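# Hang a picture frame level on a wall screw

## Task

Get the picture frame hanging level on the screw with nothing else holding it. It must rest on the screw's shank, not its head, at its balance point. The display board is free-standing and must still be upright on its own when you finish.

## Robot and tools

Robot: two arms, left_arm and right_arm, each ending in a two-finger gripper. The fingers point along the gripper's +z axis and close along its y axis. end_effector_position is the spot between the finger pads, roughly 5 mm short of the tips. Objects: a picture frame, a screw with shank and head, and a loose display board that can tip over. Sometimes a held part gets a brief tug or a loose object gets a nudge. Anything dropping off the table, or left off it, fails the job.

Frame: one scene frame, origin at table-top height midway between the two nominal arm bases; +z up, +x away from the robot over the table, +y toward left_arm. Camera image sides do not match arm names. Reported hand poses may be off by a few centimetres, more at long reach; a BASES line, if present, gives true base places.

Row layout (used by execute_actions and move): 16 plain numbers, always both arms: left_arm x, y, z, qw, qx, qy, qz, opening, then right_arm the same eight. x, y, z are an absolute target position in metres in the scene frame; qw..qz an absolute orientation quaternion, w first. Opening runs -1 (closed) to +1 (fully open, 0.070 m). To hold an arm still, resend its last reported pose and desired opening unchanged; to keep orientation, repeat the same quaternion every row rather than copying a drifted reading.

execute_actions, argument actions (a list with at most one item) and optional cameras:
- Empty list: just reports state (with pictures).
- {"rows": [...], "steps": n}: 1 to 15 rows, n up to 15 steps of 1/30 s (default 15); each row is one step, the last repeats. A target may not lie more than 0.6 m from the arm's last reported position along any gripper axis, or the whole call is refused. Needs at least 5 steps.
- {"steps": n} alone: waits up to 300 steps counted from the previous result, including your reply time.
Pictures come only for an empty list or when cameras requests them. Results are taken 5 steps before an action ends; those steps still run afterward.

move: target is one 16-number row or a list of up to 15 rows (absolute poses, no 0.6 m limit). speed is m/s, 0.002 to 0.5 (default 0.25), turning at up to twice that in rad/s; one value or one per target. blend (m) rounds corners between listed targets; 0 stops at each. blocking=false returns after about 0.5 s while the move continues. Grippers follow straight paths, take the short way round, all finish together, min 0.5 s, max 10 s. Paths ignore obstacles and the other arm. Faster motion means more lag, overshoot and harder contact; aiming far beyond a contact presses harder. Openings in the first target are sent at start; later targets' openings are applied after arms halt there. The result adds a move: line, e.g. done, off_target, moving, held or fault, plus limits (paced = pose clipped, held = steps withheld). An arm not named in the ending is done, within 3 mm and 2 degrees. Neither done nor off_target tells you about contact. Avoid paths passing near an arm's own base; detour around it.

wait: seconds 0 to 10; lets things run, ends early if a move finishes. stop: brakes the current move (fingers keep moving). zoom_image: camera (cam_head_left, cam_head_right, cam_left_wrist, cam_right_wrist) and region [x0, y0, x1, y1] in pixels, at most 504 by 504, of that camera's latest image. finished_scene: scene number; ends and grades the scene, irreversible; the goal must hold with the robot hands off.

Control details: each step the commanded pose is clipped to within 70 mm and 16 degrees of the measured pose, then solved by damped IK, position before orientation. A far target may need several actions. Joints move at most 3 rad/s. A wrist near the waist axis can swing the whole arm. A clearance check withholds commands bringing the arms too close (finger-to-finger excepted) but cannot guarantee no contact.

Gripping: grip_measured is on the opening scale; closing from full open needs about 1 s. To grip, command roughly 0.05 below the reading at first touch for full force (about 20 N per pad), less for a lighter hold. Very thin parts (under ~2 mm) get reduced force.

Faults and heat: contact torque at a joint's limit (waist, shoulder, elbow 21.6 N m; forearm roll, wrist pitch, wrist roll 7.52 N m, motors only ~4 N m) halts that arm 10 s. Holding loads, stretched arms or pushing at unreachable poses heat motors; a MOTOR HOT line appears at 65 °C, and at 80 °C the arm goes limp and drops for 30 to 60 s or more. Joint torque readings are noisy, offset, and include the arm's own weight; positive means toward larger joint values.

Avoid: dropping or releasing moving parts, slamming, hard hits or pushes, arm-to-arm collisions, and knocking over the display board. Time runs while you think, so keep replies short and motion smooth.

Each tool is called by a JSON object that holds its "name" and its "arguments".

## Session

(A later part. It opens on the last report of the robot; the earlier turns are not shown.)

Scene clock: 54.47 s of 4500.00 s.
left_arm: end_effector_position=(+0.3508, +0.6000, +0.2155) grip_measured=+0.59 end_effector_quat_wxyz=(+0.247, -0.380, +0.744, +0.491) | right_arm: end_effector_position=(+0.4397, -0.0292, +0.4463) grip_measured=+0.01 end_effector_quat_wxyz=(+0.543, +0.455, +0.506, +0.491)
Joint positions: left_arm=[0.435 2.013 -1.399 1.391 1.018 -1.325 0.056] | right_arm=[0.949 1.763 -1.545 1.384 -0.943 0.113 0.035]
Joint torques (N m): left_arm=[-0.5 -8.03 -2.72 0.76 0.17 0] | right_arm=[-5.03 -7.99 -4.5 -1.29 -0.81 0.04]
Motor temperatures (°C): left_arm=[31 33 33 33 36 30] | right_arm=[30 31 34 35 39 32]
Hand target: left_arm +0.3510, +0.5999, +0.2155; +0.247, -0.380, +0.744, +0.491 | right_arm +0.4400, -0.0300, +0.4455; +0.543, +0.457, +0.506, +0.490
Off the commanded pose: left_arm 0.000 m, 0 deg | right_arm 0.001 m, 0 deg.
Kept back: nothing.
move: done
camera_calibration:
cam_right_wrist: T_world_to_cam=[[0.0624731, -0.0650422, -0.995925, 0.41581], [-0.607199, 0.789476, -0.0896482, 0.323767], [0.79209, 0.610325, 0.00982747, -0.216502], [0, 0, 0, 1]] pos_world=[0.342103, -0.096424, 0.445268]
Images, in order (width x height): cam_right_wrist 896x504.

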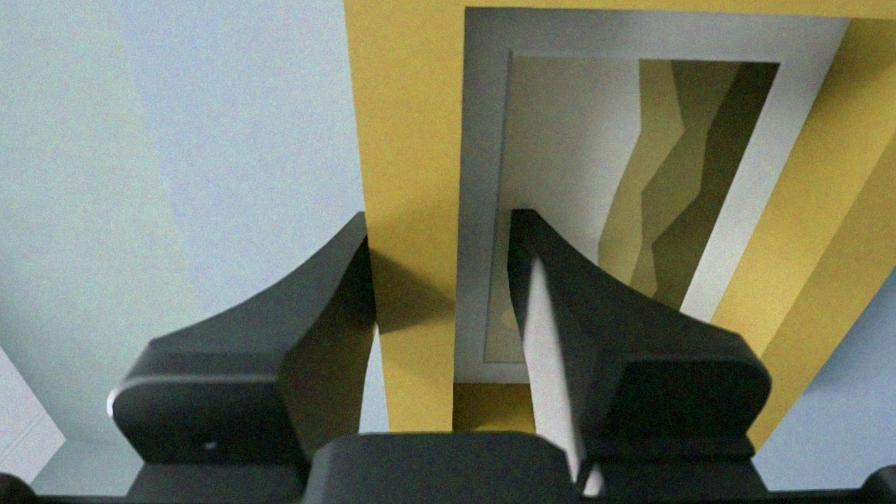

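{"name": "execute_actions", "arguments": {"actions": [], "cameras": ["all"]}}

{"name": "zoom_image", "arguments": {"camera": "cam_head_left", "region": [400, 0, 580, 110]}}

{"name": "zoom_image", "arguments": {"camera": "cam_head_right", "region": [380, 0, 560, 110]}}

Scene clock: 55.03 s of 4500.00 s.
left_arm: end_effector_position=(+0.3508, +0.6000, +0.2155) grip_measured=+0.59 end_effector_quat_wxyz=(+0.247, -0.380, +0.744, +0.491) | right_arm: end_effector_position=(+0.4400, -0.0298, +0.4461) grip_measured=+0.01 end_effector_quat_wxyz=(+0.543, +0.456, +0.506, +0.490)
Joint positions: left_arm=[0.435 2.013 -1.399 1.391 1.018 -1.325 0.056] | right_arm=[0.948 1.763 -1.545 1.386 -0.944 0.113 0.035]
Joint torques (N m): left_arm=[-0.28 -8.01 -2.71 0.77 0.17 -0.02] | right_arm=[-5.16 -6.86 -3.5 -1 -0.68 -0.25]
Motor temperatures (°C): left_arm=[31 33 33 33 36 30] | right_arm=[30 31 34 35 39 32]
Hand target: left_arm +0.3510, +0.5999, +0.2155; +0.247, -0.380, +0.744, +0.491 | right_arm +0.4400, -0.0300, +0.4455; +0.543, +0.457, +0.506, +0.490
Off the commanded pose: left_arm 0.000 m, 0 deg | right_arm 0.001 m, 0 deg.
Steps of this call (1-17: nothing new was sent). Readings (end_effector_position of left_arm | right_arm):
1: (+0.3508, +0.6000, +0.2155) | (+0.4397, -0.0292, +0.4463)
2: (+0.3508, +0.6000, +0.2155) | (+0.4397, -0.0292, +0.4463)
4: (+0.3508, +0.6000, +0.2155) | (+0.4397, -0.0294, +0.4462)
8: (+0.3508, +0.6000, +0.2155) | (+0.4397, -0.0294, +0.4462)
17: the state above
camera_calibration:
cam_left_wrist: T_world_to_cam=[[0.800828, -0.211141, -0.560441, -0.0299425], [-0.482033, -0.782587, -0.393956, 0.724194], [-0.355414, 0.585642, -0.728494, 0.0520087], [0, 0, 0, 1]] pos_world=[0.391549, 0.529965, 0.306408]
cam_right_wrist: T_world_to_cam=[[0.0610511, -0.0639822, -0.996082, 0.416194], [-0.605731, 0.790797, -0.087922, 0.32303], [0.793324, 0.608725, 0.009523, -0.216769], [0, 0, 0, 1]] pos_world=[0.342228, -0.0968696, 0.445029]

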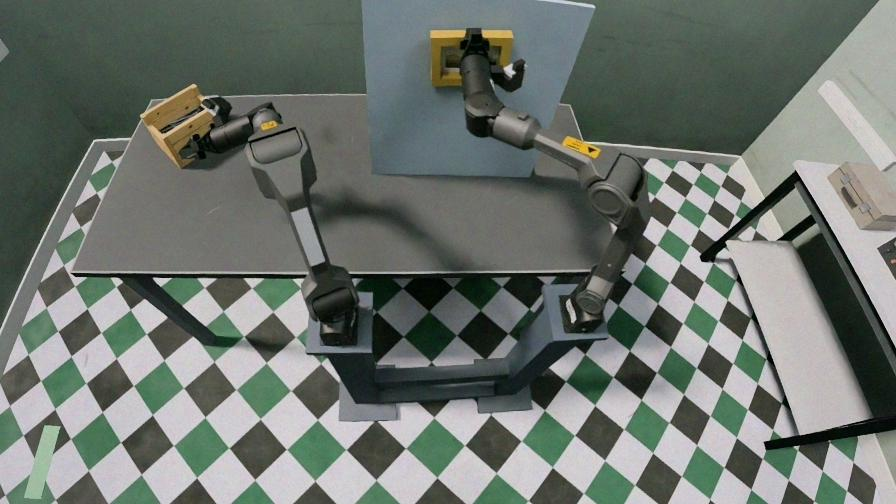

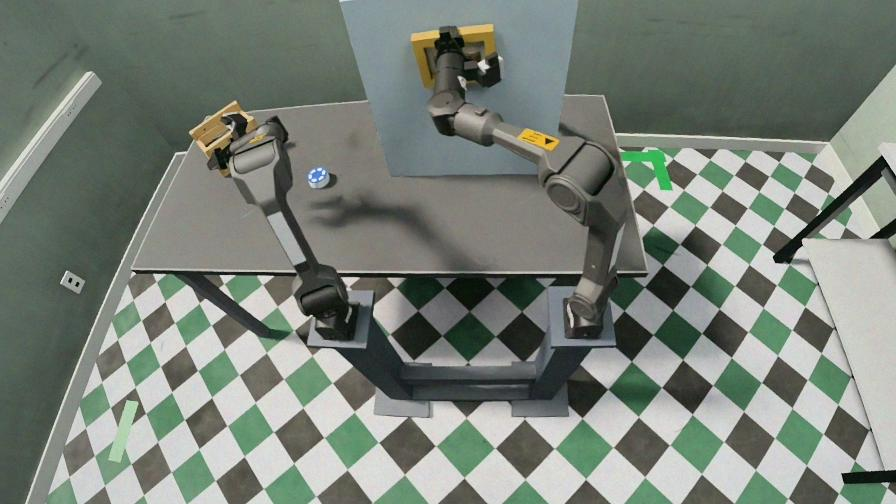

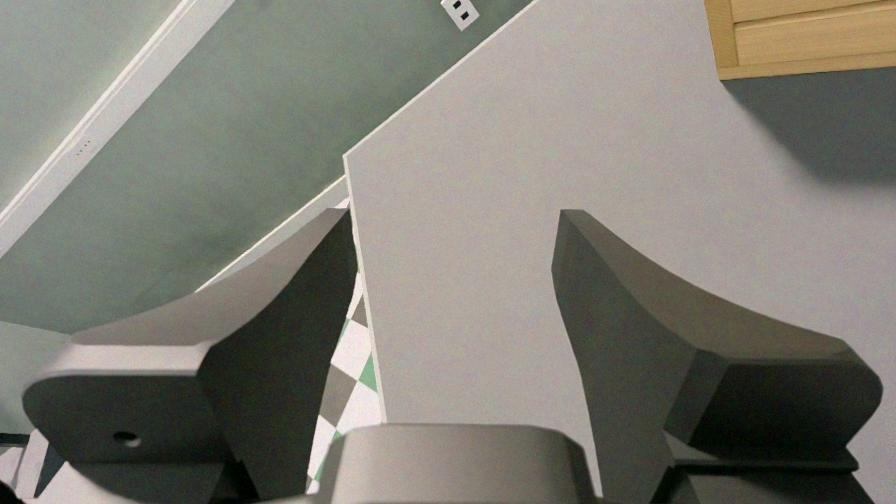

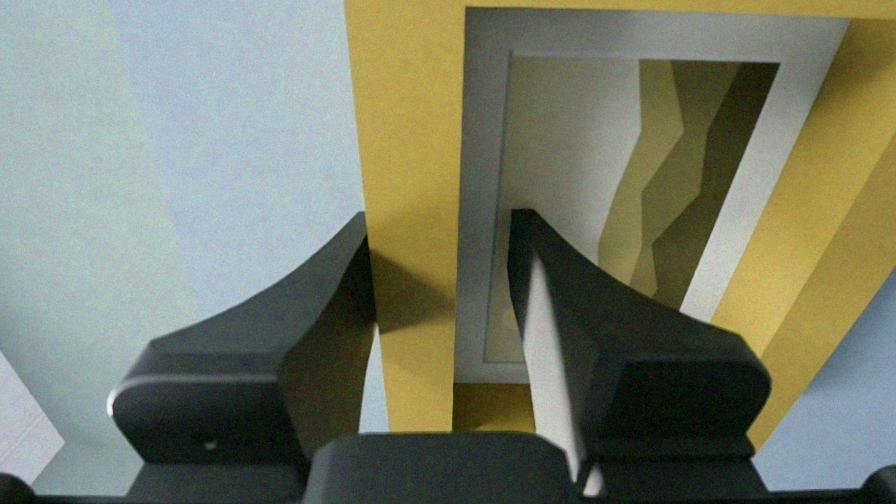

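Scaled by 2.800 from the camera's 896x504 image, which has a finer 1280x720 frame.

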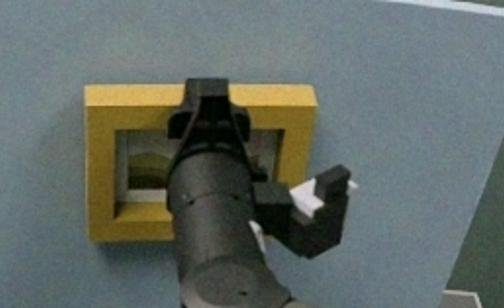

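Scaled by 2.800 from the camera's 896x504 image, which has a finer 1280x720 frame.

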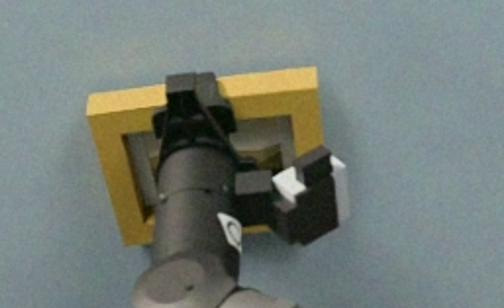

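{"name": "execute_actions", "arguments": {"actions": [{"rows": [[0.3510, 0.5999, 0.2155, 0.247, -0.380, 0.744, 0.491, 0.59, 0.4400, -0.030, 0.4455, 0.5431, 0.4568, 0.5064, 0.4898, -0.03],[0.3510, 0.5999, 0.2155, 0.247, -0.380, 0.744, 0.491, 0.59, 0.4398, -0.030, 0.4455, 0.5431, 0.4568, 0.5064, 0.4898, -0.06],[0.3510, 0.5999, 0.2155, 0.247, -0.380, 0.744, 0.491, 0.59, 0.4396, -0.030, 0.4455, 0.5431, 0.4568, 0.5064, 0.4898, -0.09],[0.3510, 0.5999, 0.2155, 0.247, -0.380, 0.744, 0.491, 0.59, 0.4394, -0.030, 0.4455, 0.5431, 0.4568, 0.5064, 0.4898, -0.12],[0.3510, 0.5999, 0.2155, 0.247, -0.380, 0.744, 0.491, 0.59, 0.4392, -0.030, 0.4455, 0.5431, 0.4568, 0.5064, 0.4898, -0.15],[0.3510, 0.5999, 0.2155, 0.247, -0.380, 0.744, 0.491, 0.59, 0.4390, -0.030, 0.4455, 0.5431, 0.4568, 0.5064, 0.4898, -0.18],[0.3510, 0.5999, 0.2155, 0.247, -0.380, 0.744, 0.491, 0.59, 0.4388, -0.030, 0.4455, 0.5431, 0.4568, 0.5064, 0.4898, -0.21],[0.3510, 0.5999, 0.2155, 0.247, -0.380, 0.744, 0.491, 0.59, 0.4386, -0.030, 0.4455, 0.5431, 0.4568, 0.5064, 0.4898, -0.24],[0.3510, 0.5999, 0.2155, 0.247, -0.380, 0.744, 0.491, 0.59, 0.4384, -0.030, 0.4455, 0.5431, 0.4568, 0.5064, 0.4898, -0.27],[0.3510, 0.5999, 0.2155, 0.247, -0.380, 0.744, 0.491, 0.59, 0.4382, -0.030, 0.4455, 0.5431, 0.4568, 0.5064, 0.4898, -0.30],[0.3510, 0.5999, 0.2155, 0.247, -0.380, 0.744, 0.491, 0.59, 0.4380, -0.030, 0.4455, 0.5431, 0.4568, 0.5064, 0.4898, -0.33],[0.3510, 0.5999, 0.2155, 0.247, -0.380, 0.744, 0.491, 0.59, 0.4380, -0.030, 0.4455, 0.5431, 0.4568, 0.5064, 0.4898, -0.36],[0.3510, 0.5999, 0.2155, 0.247, -0.380, 0.744, 0.491, 0.59, 0.4380, -0.030, 0.4455, 0.5431, 0.4568, 0.5064, 0.4898, -0.39],[0.3510, 0.5999, 0.2155, 0.247, -0.380, 0.744, 0.491, 0.59, 0.4380, -0.030, 0.4455, 0.5431, 0.4568, 0.5064, 0.4898, -0.41],[0.3510, 0.5999, 0.2155, 0.247, -0.380, 0.744, 0.491, 0.59, 0.4380, -0.030, 0.4455, 0.5431, 0.4568, 0.5064, 0.4898, -0.41]], "steps": 15}], "cameras": ["cam_right_wrist"]}}

Scene clock: 57.27 s of 4500.00 s.
left_arm: end_effector_position=(+0.3508, +0.6000, +0.2155) grip_measured=+0.59 end_effector_quat_wxyz=(+0.247, -0.380, +0.744, +0.491) | right_arm: end_effector_position=(+0.4397, -0.0302, +0.4437) grip_measured=-0.30 end_effector_quat_wxyz=(+0.544, +0.457, +0.507, +0.488)
Joint positions: left_arm=[0.435 2.013 -1.399 1.391 1.018 -1.325 0.056] | right_arm=[0.949 1.763 -1.538 1.386 -0.948 0.113 0.025]
Joint torques (N m): left_arm=[-0.24 -8.09 -2.7 0.8 0.19 0.01] | right_arm=[0.09 -8.35 -3.92 -1.01 -0.27 0.08]
Motor temperatures (°C): left_arm=[31 33 33 33 36 30] | right_arm=[30 31 34 35 39 32]
Steps of this call (1-57: nothing new was sent; 58-67: this action's first 10). Readings (end_effector_position of left_arm | right_arm):
58: (+0.3508, +0.6000, +0.2155) | (+0.4400, -0.0298, +0.4457)
59: (+0.3508, +0.6000, +0.2155) | (+0.4400, -0.0298, +0.4457)
61: (+0.3508, +0.6000, +0.2155) | (+0.4400, -0.0299, +0.4447)
65: (+0.3508, +0.6000, +0.2155) | (+0.4400, -0.0303, +0.4434)
67: the state above
camera_calibration:
cam_right_wrist: T_world_to_cam=[[0.0575114, -0.0686195, -0.995984, 0.415234], [-0.603915, 0.792015, -0.0894389, 0.322815], [0.794971, 0.606634, 0.00410949, -0.214675], [0, 0, 0, 1]] pos_world=[0.341733, -0.096952, 0.44332]
Images, in order (width x height): cam_right_wrist 896x504.

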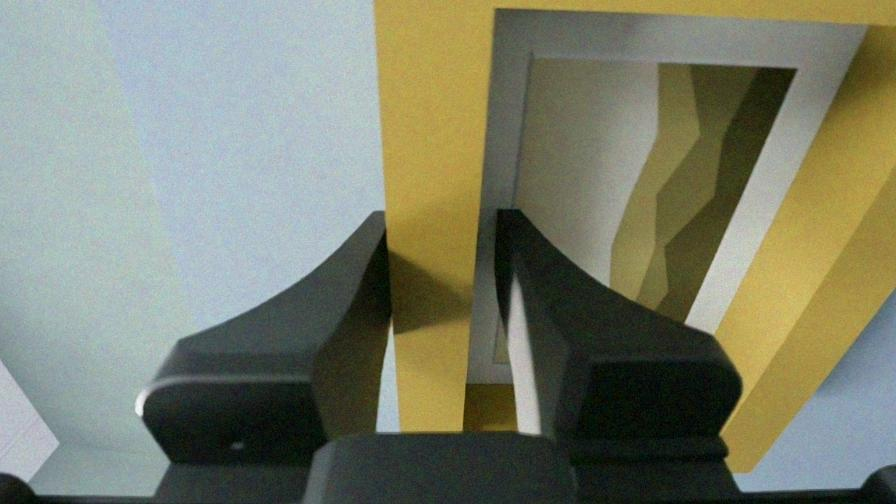

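{"name": "execute_actions", "arguments": {"actions": [], "cameras": ["cam_right_wrist", "cam_head_left", "cam_head_right"]}}

{"name": "zoom_image", "arguments": {"camera": "cam_right_wrist", "region": [300, 120, 600, 440]}}

Scene clock: 57.50 s of 4500.00 s.
left_arm: end_effector_position=(+0.3508, +0.6000, +0.2155) grip_measured=+0.59 end_effector_quat_wxyz=(+0.247, -0.380, +0.744, +0.491) | right_arm: end_effector_position=(+0.4386, -0.0303, +0.4449) grip_measured=-0.41 end_effector_quat_wxyz=(+0.544, +0.457, +0.507, +0.489)
Joint positions: left_arm=[0.435 2.013 -1.399 1.391 1.018 -1.325 0.056] | right_arm=[0.951 1.76 -1.538 1.386 -0.949 0.113 0.021]
Joint torques (N m): left_arm=[-0.34 -8.08 -2.66 0.75 0.2 -0.01] | right_arm=[0.7 -8.26 -3.6 -0.95 -0.28 0.17]
Motor temperatures (°C): left_arm=[31 33 33 33 36 30] | right_arm=[30 31 34 35 39 32]
Hand target: left_arm +0.3510, +0.5999, +0.2155; +0.247, -0.380, +0.744, +0.491 | right_arm +0.4380, -0.0300, +0.4455; +0.543, +0.457, +0.506, +0.490
Off the commanded pose: left_arm 0.000 m, 0 deg | right_arm 0.001 m, 0 deg.
Steps of this call (1-5: your previous action's last 5; 6-7: nothing new was sent). Readings (end_effector_position of left_arm | right_arm):
1: (+0.3508, +0.6000, +0.2155) | (+0.4395, -0.0305, +0.4442)
2: (+0.3508, +0.6000, +0.2155) | (+0.4393, -0.0308, +0.4447)
4: (+0.3508, +0.6000, +0.2155) | (+0.4389, -0.0306, +0.4452)
7: the state above
camera_calibration:
cam_right_wrist: T_world_to_cam=[[0.0591465, -0.0667148, -0.996017, 0.415837], [-0.604488, 0.791636, -0.0889213, 0.322354], [0.794415, 0.60734, 0.00649418, -0.214592], [0, 0, 0, 1]] pos_world=[0.340739, -0.0971141, 0.444238]
Images, in order (width x height): cam_head_left 896x504, cam_head_right 896x504, cam_right_wrist 896x504.

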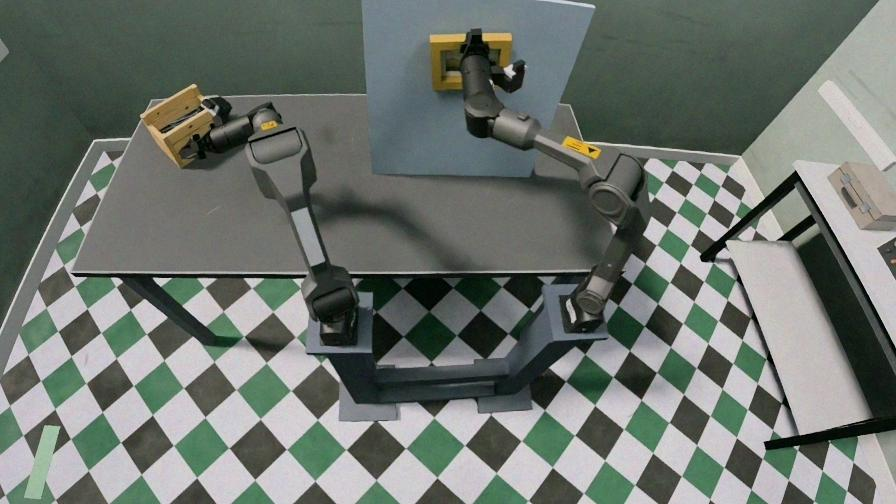

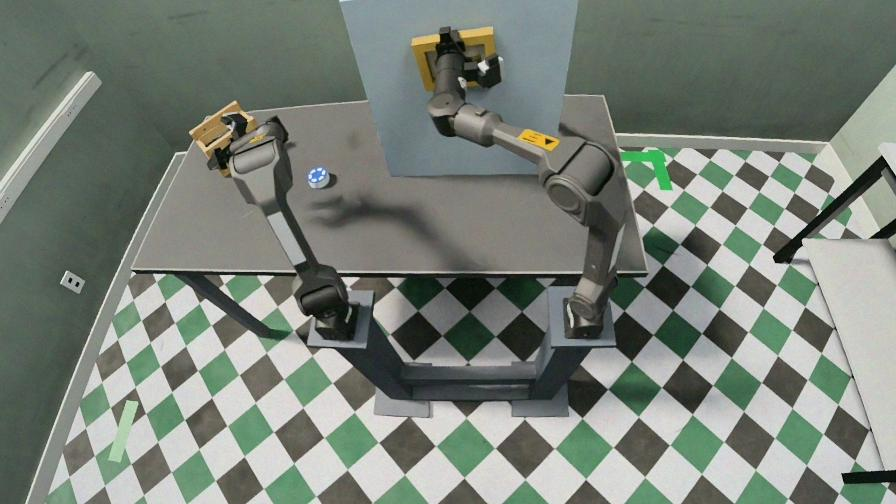

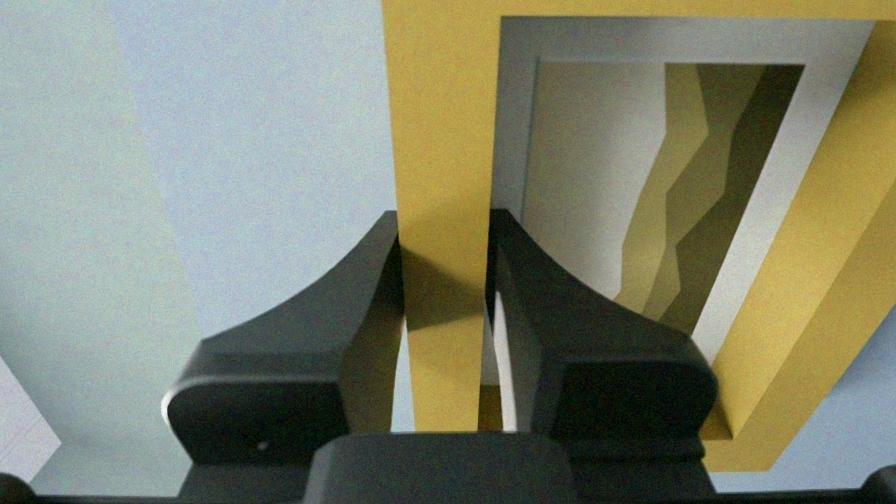

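Scaled by 1.575 from the camera's 896x504 image, which has a finer 1280x720 frame.

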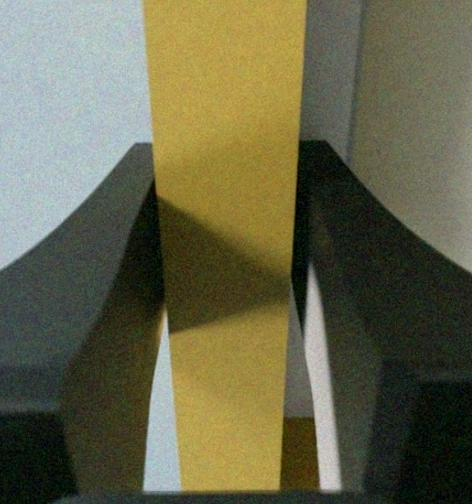

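{"name": "execute_actions", "arguments": {"actions": [{"rows": [[0.3510, 0.5999, 0.2155, 0.247, -0.380, 0.744, 0.491, 0.59, 0.4380, -0.030, 0.4455, 0.5431, 0.4568, 0.5064, 0.4898, -0.43],[0.3510, 0.5999, 0.2155, 0.247, -0.380, 0.744, 0.491, 0.59, 0.4380, -0.030, 0.4455, 0.5431, 0.4568, 0.5064, 0.4898, -0.45],[0.3510, 0.5999, 0.2155, 0.247, -0.380, 0.744, 0.491, 0.59, 0.4380, -0.030, 0.4455, 0.5431, 0.4568, 0.5064, 0.4898, -0.47],[0.3510, 0.5999, 0.2155, 0.247, -0.380, 0.744, 0.491, 0.59, 0.4380, -0.030, 0.4455, 0.5431, 0.4568, 0.5064, 0.4898, -0.49],[0.3510, 0.5999, 0.2155, 0.247, -0.380, 0.744, 0.491, 0.59, 0.4380, -0.030, 0.4455, 0.5431, 0.4568, 0.5064, 0.4898, -0.50]], "steps": 15}]}}

{"name": "execute_actions", "arguments": {"actions": [], "cameras": ["cam_right_wrist", "cam_head_left", "cam_head_right"]}}

Scene clock: 58.30 s of 4500.00 s.
left_arm: end_effector_position=(+0.3508, +0.6000, +0.2155) grip_measured=+0.59 end_effector_quat_wxyz=(+0.247, -0.380, +0.744, +0.491) | right_arm: end_effector_position=(+0.4382, -0.0301, +0.4452) grip_measured=-0.45 end_effector_quat_wxyz=(+0.543, +0.457, +0.507, +0.489)
Joint positions: left_arm=[0.435 2.013 -1.399 1.391 1.018 -1.325 0.056] | right_arm=[0.952 1.759 -1.538 1.387 -0.949 0.114 0.019]
Joint torques (N m): left_arm=[-0.22 -8 -2.59 0.76 0.17 -0.02] | right_arm=[0.76 -8.21 -3.87 -1.25 -0.08 0.14]
Motor temperatures (°C): left_arm=[31 33 33 33 36 30] | right_arm=[30 31 34 35 39 32]
Steps of this call (1-14: nothing new was sent; 15-24: this action's first 10). Readings (end_effector_position of left_arm | right_arm):
15: (+0.3508, +0.6000, +0.2155) | (+0.4382, -0.0301, +0.4453)
16: (+0.3508, +0.6000, +0.2155) | (+0.4382, -0.0301, +0.4452)
18: (+0.3508, +0.6000, +0.2155) | (+0.4382, -0.0301, +0.4452)
22: (+0.3508, +0.6000, +0.2155) | (+0.4382, -0.0301, +0.4452)
24: the state above

Scene clock: 58.47 s of 4500.00 s.
left_arm: end_effector_position=(+0.3508, +0.6000, +0.2155) grip_measured=+0.59 end_effector_quat_wxyz=(+0.247, -0.380, +0.744, +0.491) | right_arm: end_effector_position=(+0.4382, -0.0301, +0.4452) grip_measured=-0.45 end_effector_quat_wxyz=(+0.543, +0.457, +0.507, +0.489)
Joint positions: left_arm=[0.435 2.013 -1.399 1.391 1.018 -1.325 0.056] | right_arm=[0.952 1.759 -1.538 1.387 -0.949 0.114 0.019]
Joint torques (N m): left_arm=[-0.34 -8 -2.79 0.74 0.21 -0.01] | right_arm=[0.76 -8.21 -3.95 -1.32 -0.04 0.12]
Motor temperatures (°C): left_arm=[31 33 33 33 36 30] | right_arm=[30 31 34 35 39 32]
Hand target: left_arm +0.3510, +0.5999, +0.2155; +0.247, -0.380, +0.744, +0.491 | right_arm +0.4380, -0.0300, +0.4455; +0.543, +0.457, +0.506, +0.490
Off the commanded pose: left_arm 0.000 m, 0 deg | right_arm 0.000 m, 0 deg.
Steps of this call (1-5: your previous action's last 5). Readings (end_effector_position of left_arm | right_arm):
1: (+0.3508, +0.6000, +0.2155) | (+0.4382, -0.0301, +0.4452)
2: (+0.3508, +0.6000, +0.2155) | (+0.4382, -0.0301, +0.4452)
4: (+0.3508, +0.6000, +0.2155) | (+0.4382, -0.0301, +0.4452)
5: the state above
camera_calibration:
cam_right_wrist: T_world_to_cam=[[0.0589846, -0.0645076, -0.996172, 0.416337], [-0.605157, 0.79133, -0.087075, 0.321495], [0.793918, 0.607977, 0.007639, -0.214651], [0, 0, 0, 1]] pos_world=[0.340413, -0.0970492, 0.444377]
Images, in order (width x height): cam_head_left 896x504, cam_head_right 896x504, cam_right_wrist 896x504.

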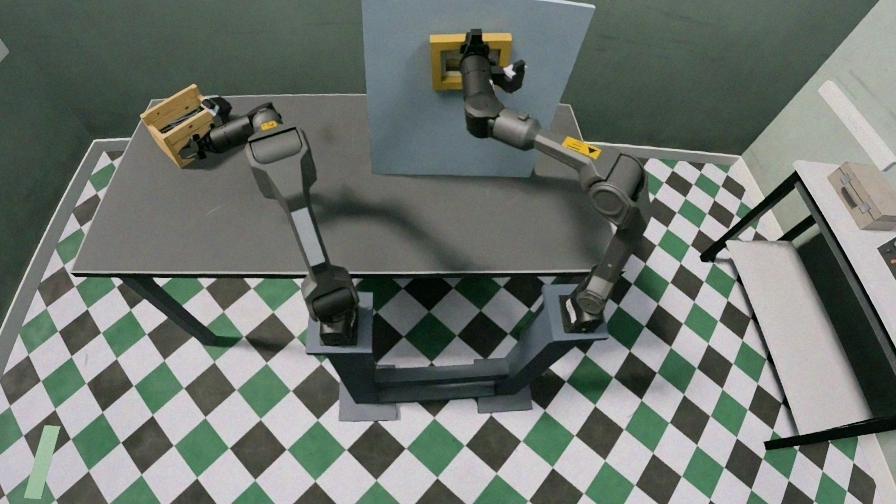

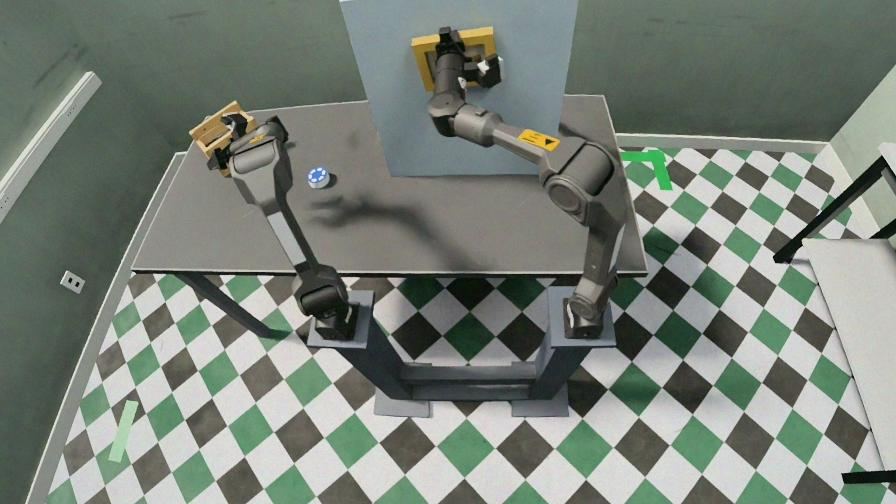

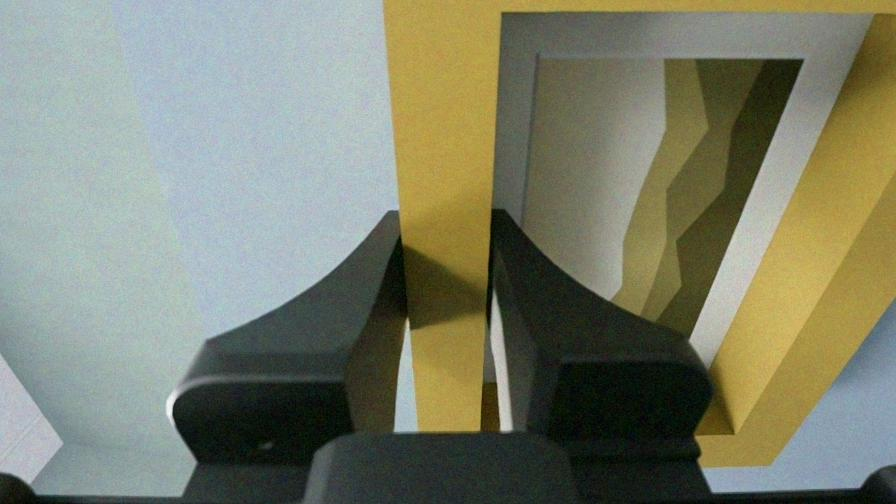

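{"name": "move", "arguments": {"target": [[0.3510, 0.5999, 0.2155, 0.247, -0.380, 0.744, 0.491, 0.59, 0.4370, -0.030, 0.4555, 0.5431, 0.4568, 0.5064, 0.4898, -0.52]], "speed": [0.03], "cameras": ["cam_right_wrist", "cam_head_left", "cam_head_right"]}}

{"name": "zoom_image", "arguments": {"camera": "cam_head_left", "region": [400, 0, 580, 110]}}

Scene clock: 59.47 s of 4500.00 s.
left_arm: end_effector_position=(+0.3508, +0.6000, +0.2155) grip_measured=+0.59 end_effector_quat_wxyz=(+0.247, -0.380, +0.744, +0.491) | right_arm: end_effector_position=(+0.4370, -0.0301, +0.4557) grip_measured=-0.45 end_effector_quat_wxyz=(+0.543, +0.457, +0.506, +0.490)
Joint positions: left_arm=[0.435 2.013 -1.399 1.391 1.018 -1.325 0.056] | right_arm=[0.955 1.756 -1.573 1.415 -0.945 0.066 0.019]
Joint torques (N m): left_arm=[-0.14 -8.19 -2.75 0.74 0.19 -0.01] | right_arm=[0.6 -8.89 -4.85 -1.57 -0.13 0.07]
Motor temperatures (°C): left_arm=[31 33 33 33 36 30] | right_arm=[30 31 34 35 39 32]
Hand target: left_arm +0.3510, +0.5999, +0.2155; +0.247, -0.380, +0.744, +0.491 | right_arm +0.4370, -0.0300, +0.4555; +0.543, +0.457, +0.506, +0.490
Off the commanded pose: left_arm 0.000 m, 0 deg | right_arm 0.000 m, 0 deg.
Kept back: nothing.
move: done
camera_calibration:
cam_right_wrist: T_world_to_cam=[[0.0598675, -0.0642273, -0.996138, 0.426515], [-0.605284, 0.791198, -0.0873908, 0.321864], [0.793755, 0.608178, 0.00849124, -0.214066], [0, 0, 0, 1]] pos_world=[0.339201, -0.097074, 0.454814]
Images, in order (width x height): cam_head_left 896x504, cam_head_right 896x504, cam_right_wrist 896x504.

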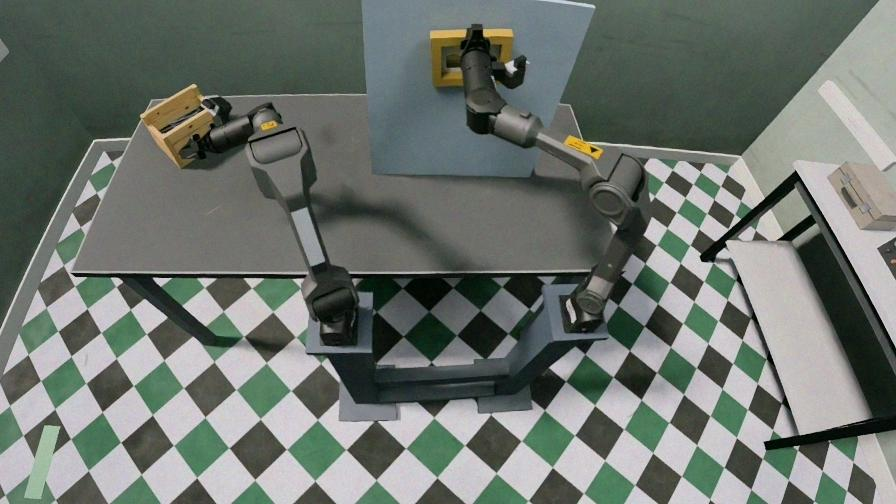

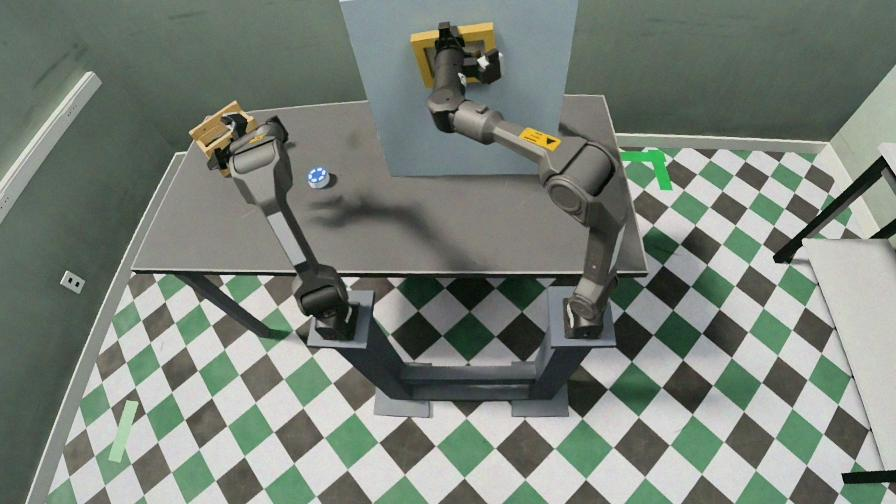

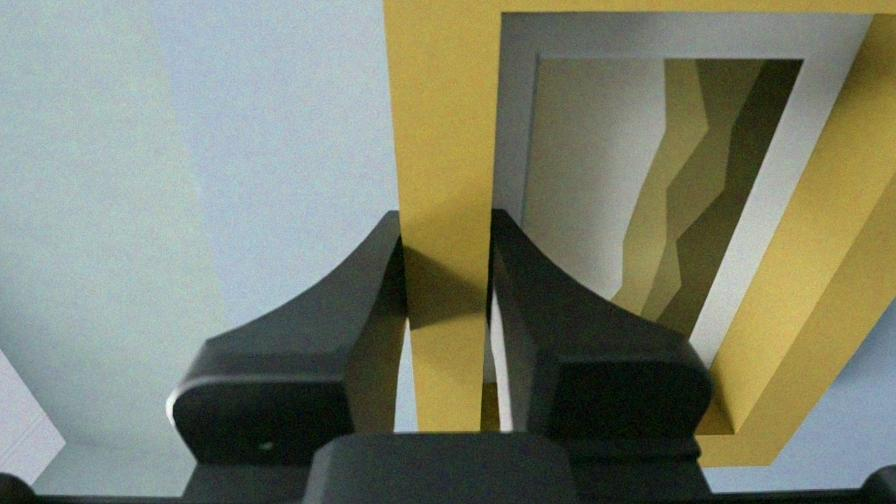

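Scaled by 2.800 from the camera's 896x504 image, which has a finer 1280x720 frame.

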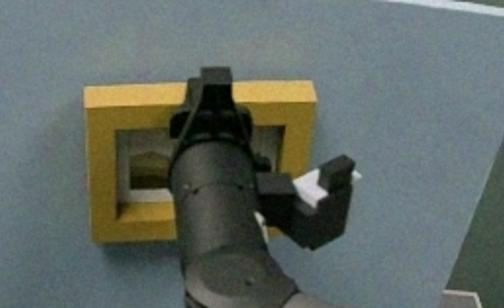

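{"name": "move", "arguments": {"target": [[0.3510, 0.5999, 0.2155, 0.247, -0.380, 0.744, 0.491, 0.59, 0.4250, -0.030, 0.4585, 0.5431, 0.4568, 0.5064, 0.4898, -0.52]], "speed": [0.03], "cameras": ["cam_right_wrist", "cam_head_left", "cam_head_right"]}}

Scene clock: 60.50 s of 4500.00 s.
left_arm: end_effector_position=(+0.3508, +0.6000, +0.2155) grip_measured=+0.59 end_effector_quat_wxyz=(+0.247, -0.380, +0.744, +0.491) | right_arm: end_effector_position=(+0.4249, -0.0300, +0.4586) grip_measured=-0.45 end_effector_quat_wxyz=(+0.543, +0.457, +0.506, +0.490)
Joint positions: left_arm=[0.435 2.013 -1.399 1.391 1.018 -1.325 0.056] | right_arm=[0.984 1.73 -1.55 1.422 -0.973 0.058 0.019]
Joint torques (N m): left_arm=[-0.13 -8.1 -2.51 0.75 0.2 -0.03] | right_arm=[-0.27 -8.27 -4.37 -1.53 -0.2 -0.2]
Motor temperatures (°C): left_arm=[31 33 33 33 36 30] | right_arm=[30 31 34 35 39 32]
Hand target: left_arm +0.3510, +0.5999, +0.2155; +0.247, -0.380, +0.744, +0.491 | right_arm +0.4250, -0.0300, +0.4585; +0.543, +0.457, +0.506, +0.490
Off the commanded pose: left_arm 0.000 m, 0 deg | right_arm 0.000 m, 0 deg.
Kept back: nothing.
move: done
camera_calibration:
cam_right_wrist: T_world_to_cam=[[0.0600386, -0.063914, -0.996148, 0.43004], [-0.605488, 0.791057, -0.0872484, 0.314692], [0.793587, 0.608394, 0.00879484, -0.204618], [0, 0, 0, 1]] pos_world=[0.327105, -0.0969655, 0.45764]
Images, in order (width x height): cam_head_left 896x504, cam_head_right 896x504, cam_right_wrist 896x504.

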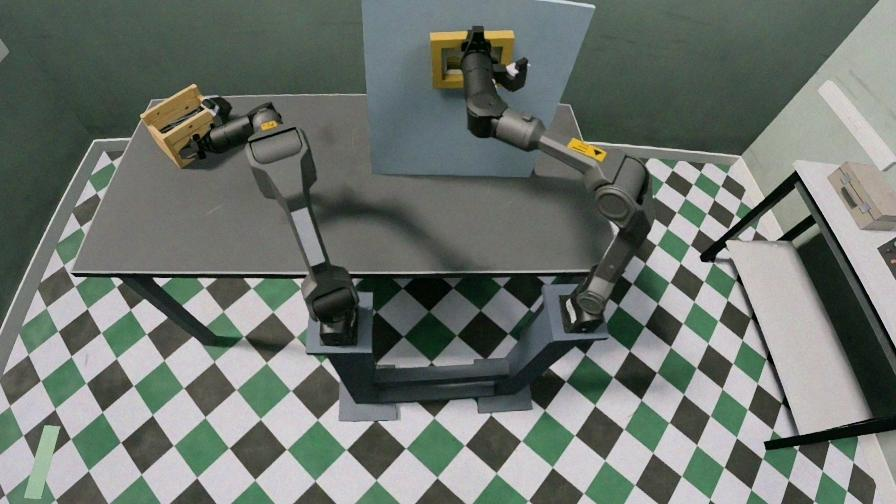

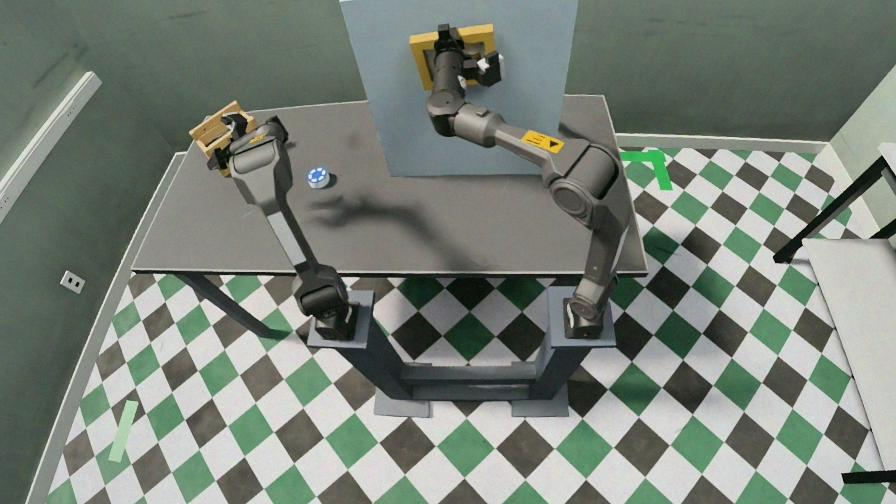

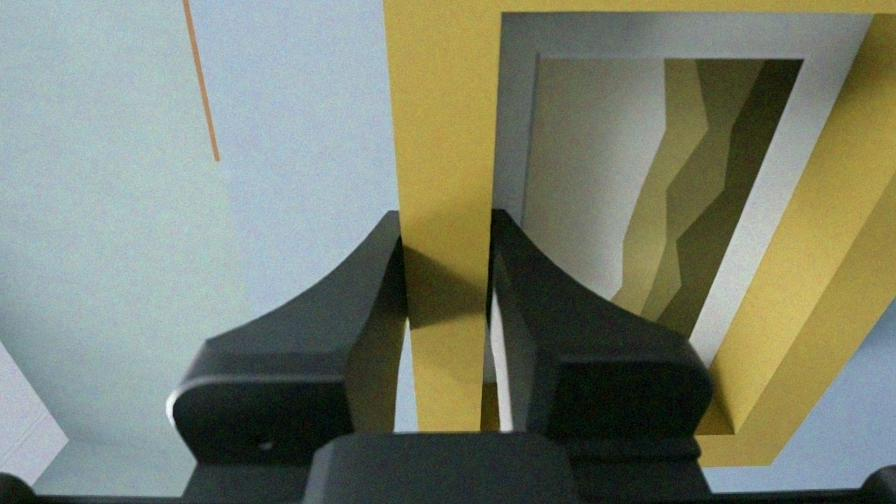

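{"name": "move", "arguments": {"target": [[0.3510, 0.5999, 0.2155, 0.247, -0.380, 0.744, 0.491, 0.59, 0.37, -0.040, 0.455, 0.5431, 0.4568, 0.5064, 0.4898, -0.52], [0.3510, 0.5999, 0.34, 0.247, -0.380, 0.744, 0.491, 0.59, 0.32, -0.16, 0.43, 0.2988, 0.2988, 0.6409, 0.6409, -0.52]], "speed": [0.08, 0.12], "blend": 0.02}}

Scene clock: 68.43 s of 4500.00 s.
left_arm: end_effector_position=(+0.3508, +0.6001, +0.3402) grip_measured=+0.59 end_effector_quat_wxyz=(+0.247, -0.380, +0.744, +0.491) | right_arm: end_effector_position=(+0.3199, -0.1599, +0.4300) grip_measured=-0.45 end_effector_quat_wxyz=(+0.299, +0.299, +0.641, +0.641)
Joint positions: left_arm=[0.435 1.916 -1.757 1.158 1.154 -0.834 0.056] | right_arm=[0.035 1.025 -0.838 1.692 0.693 -0.157 0.019]
Joint torques (N m): left_arm=[0.08 -8.12 -2.36 0.75 -0.42 -0.21] | right_arm=[-0.01 -2.18 -4.96 0.91 0.12 0.17]
Motor temperatures (°C): left_arm=[31 33 33 33 36 30] | right_arm=[30 31 34 35 39 32]
Hand target: left_arm +0.3510, +0.5999, +0.3400; +0.247, -0.380, +0.744, +0.491 | right_arm +0.3200, -0.1600, +0.4300; +0.299, +0.299, +0.641, +0.641
Off the commanded pose: left_arm 0.000 m, 0 deg | right_arm 0.000 m, 0 deg.
Kept back: nothing.
move: done
camera_calibration:
cam_left_wrist: T_world_to_cam=[[0.801182, -0.210635, -0.560126, 0.039456], [-0.481451, -0.782781, -0.394284, 0.773349], [-0.355406, 0.585566, -0.72856, 0.142917], [0, 0, 0, 1]] pos_world=[0.391511, 0.529987, 0.431142]
cam_right_wrist: T_world_to_cam=[[-0.0320879, 0.0229543, -0.999221, 0.444263], [-0.976232, 0.213672, 0.0362582, 0.324581], [0.214338, 0.976636, 0.0155524, 0.199283], [0, 0, 0, 1]] pos_world=[0.288408, -0.274178, 0.429049]

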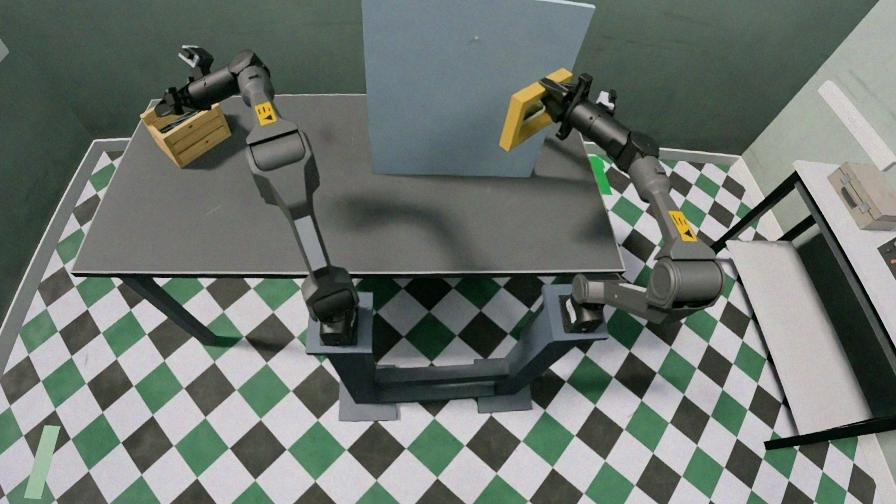

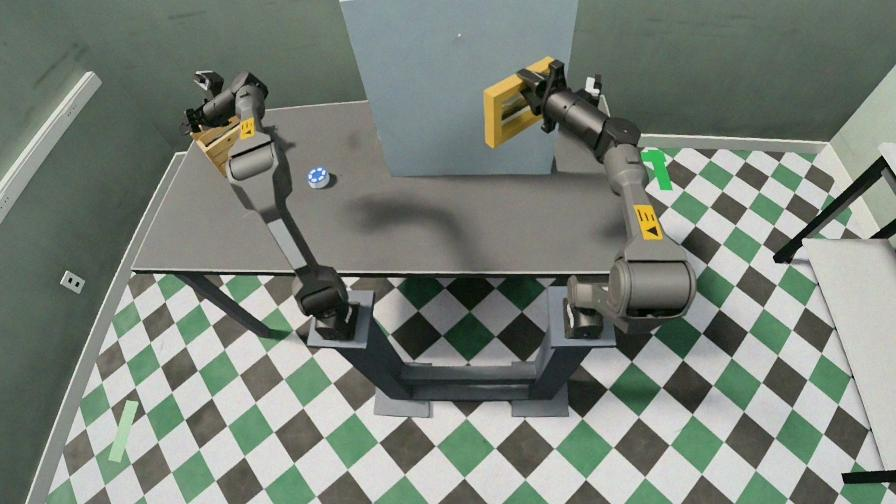

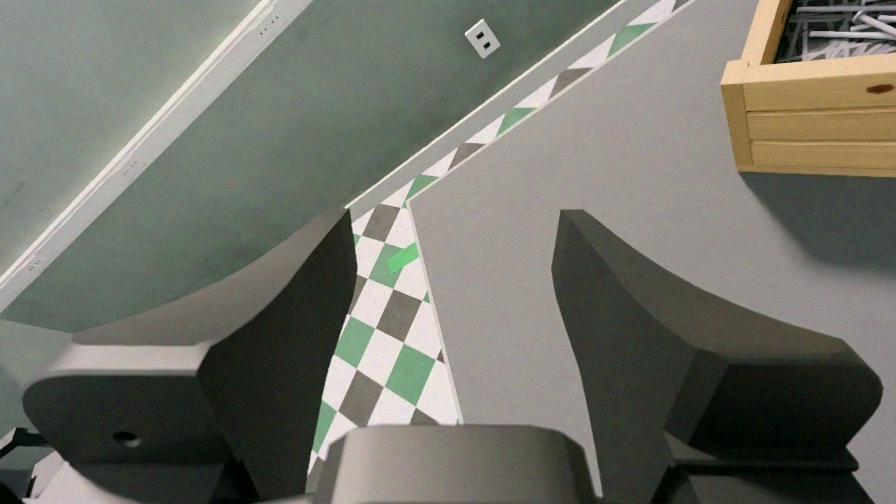

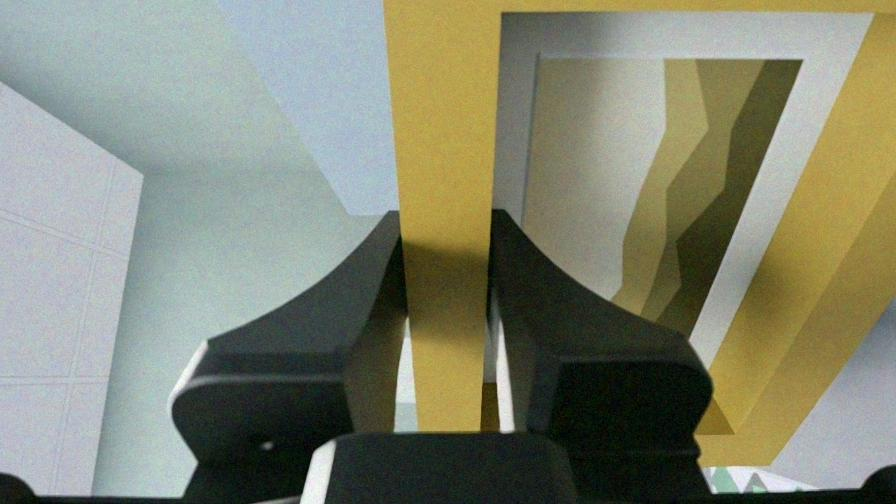

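{"name": "zoom_image", "arguments": {"camera": "cam_head_left", "region": [446, 20, 506, 60]}}

{"name": "zoom_image", "arguments": {"camera": "cam_head_right", "region": [430, 16, 490, 56]}}

{"name": "zoom_image", "arguments": {"camera": "cam_head_left", "region": [490, 50, 610, 160]}}

Scaled by 8.400 from the camera's 896x504 image, which has a finer 1280x720 frame.

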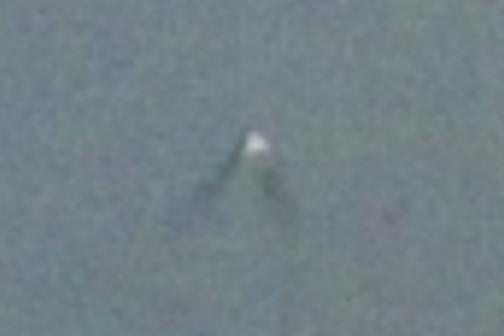

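Scaled by 8.400 from the camera's 896x504 image, which has a finer 1280x720 frame.

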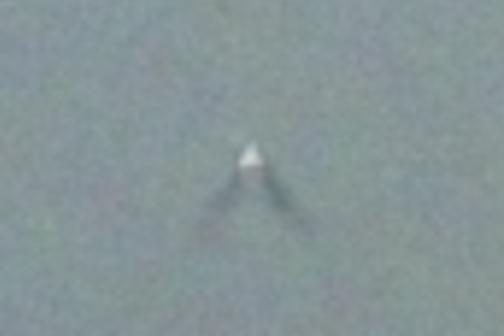

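Scaled by 4.200 from the camera's 896x504 image, which has a finer 1280x720 frame.

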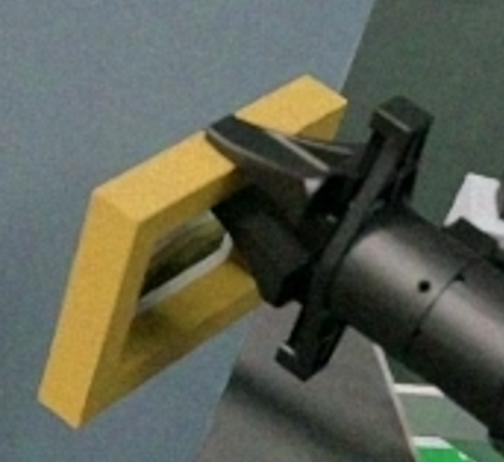

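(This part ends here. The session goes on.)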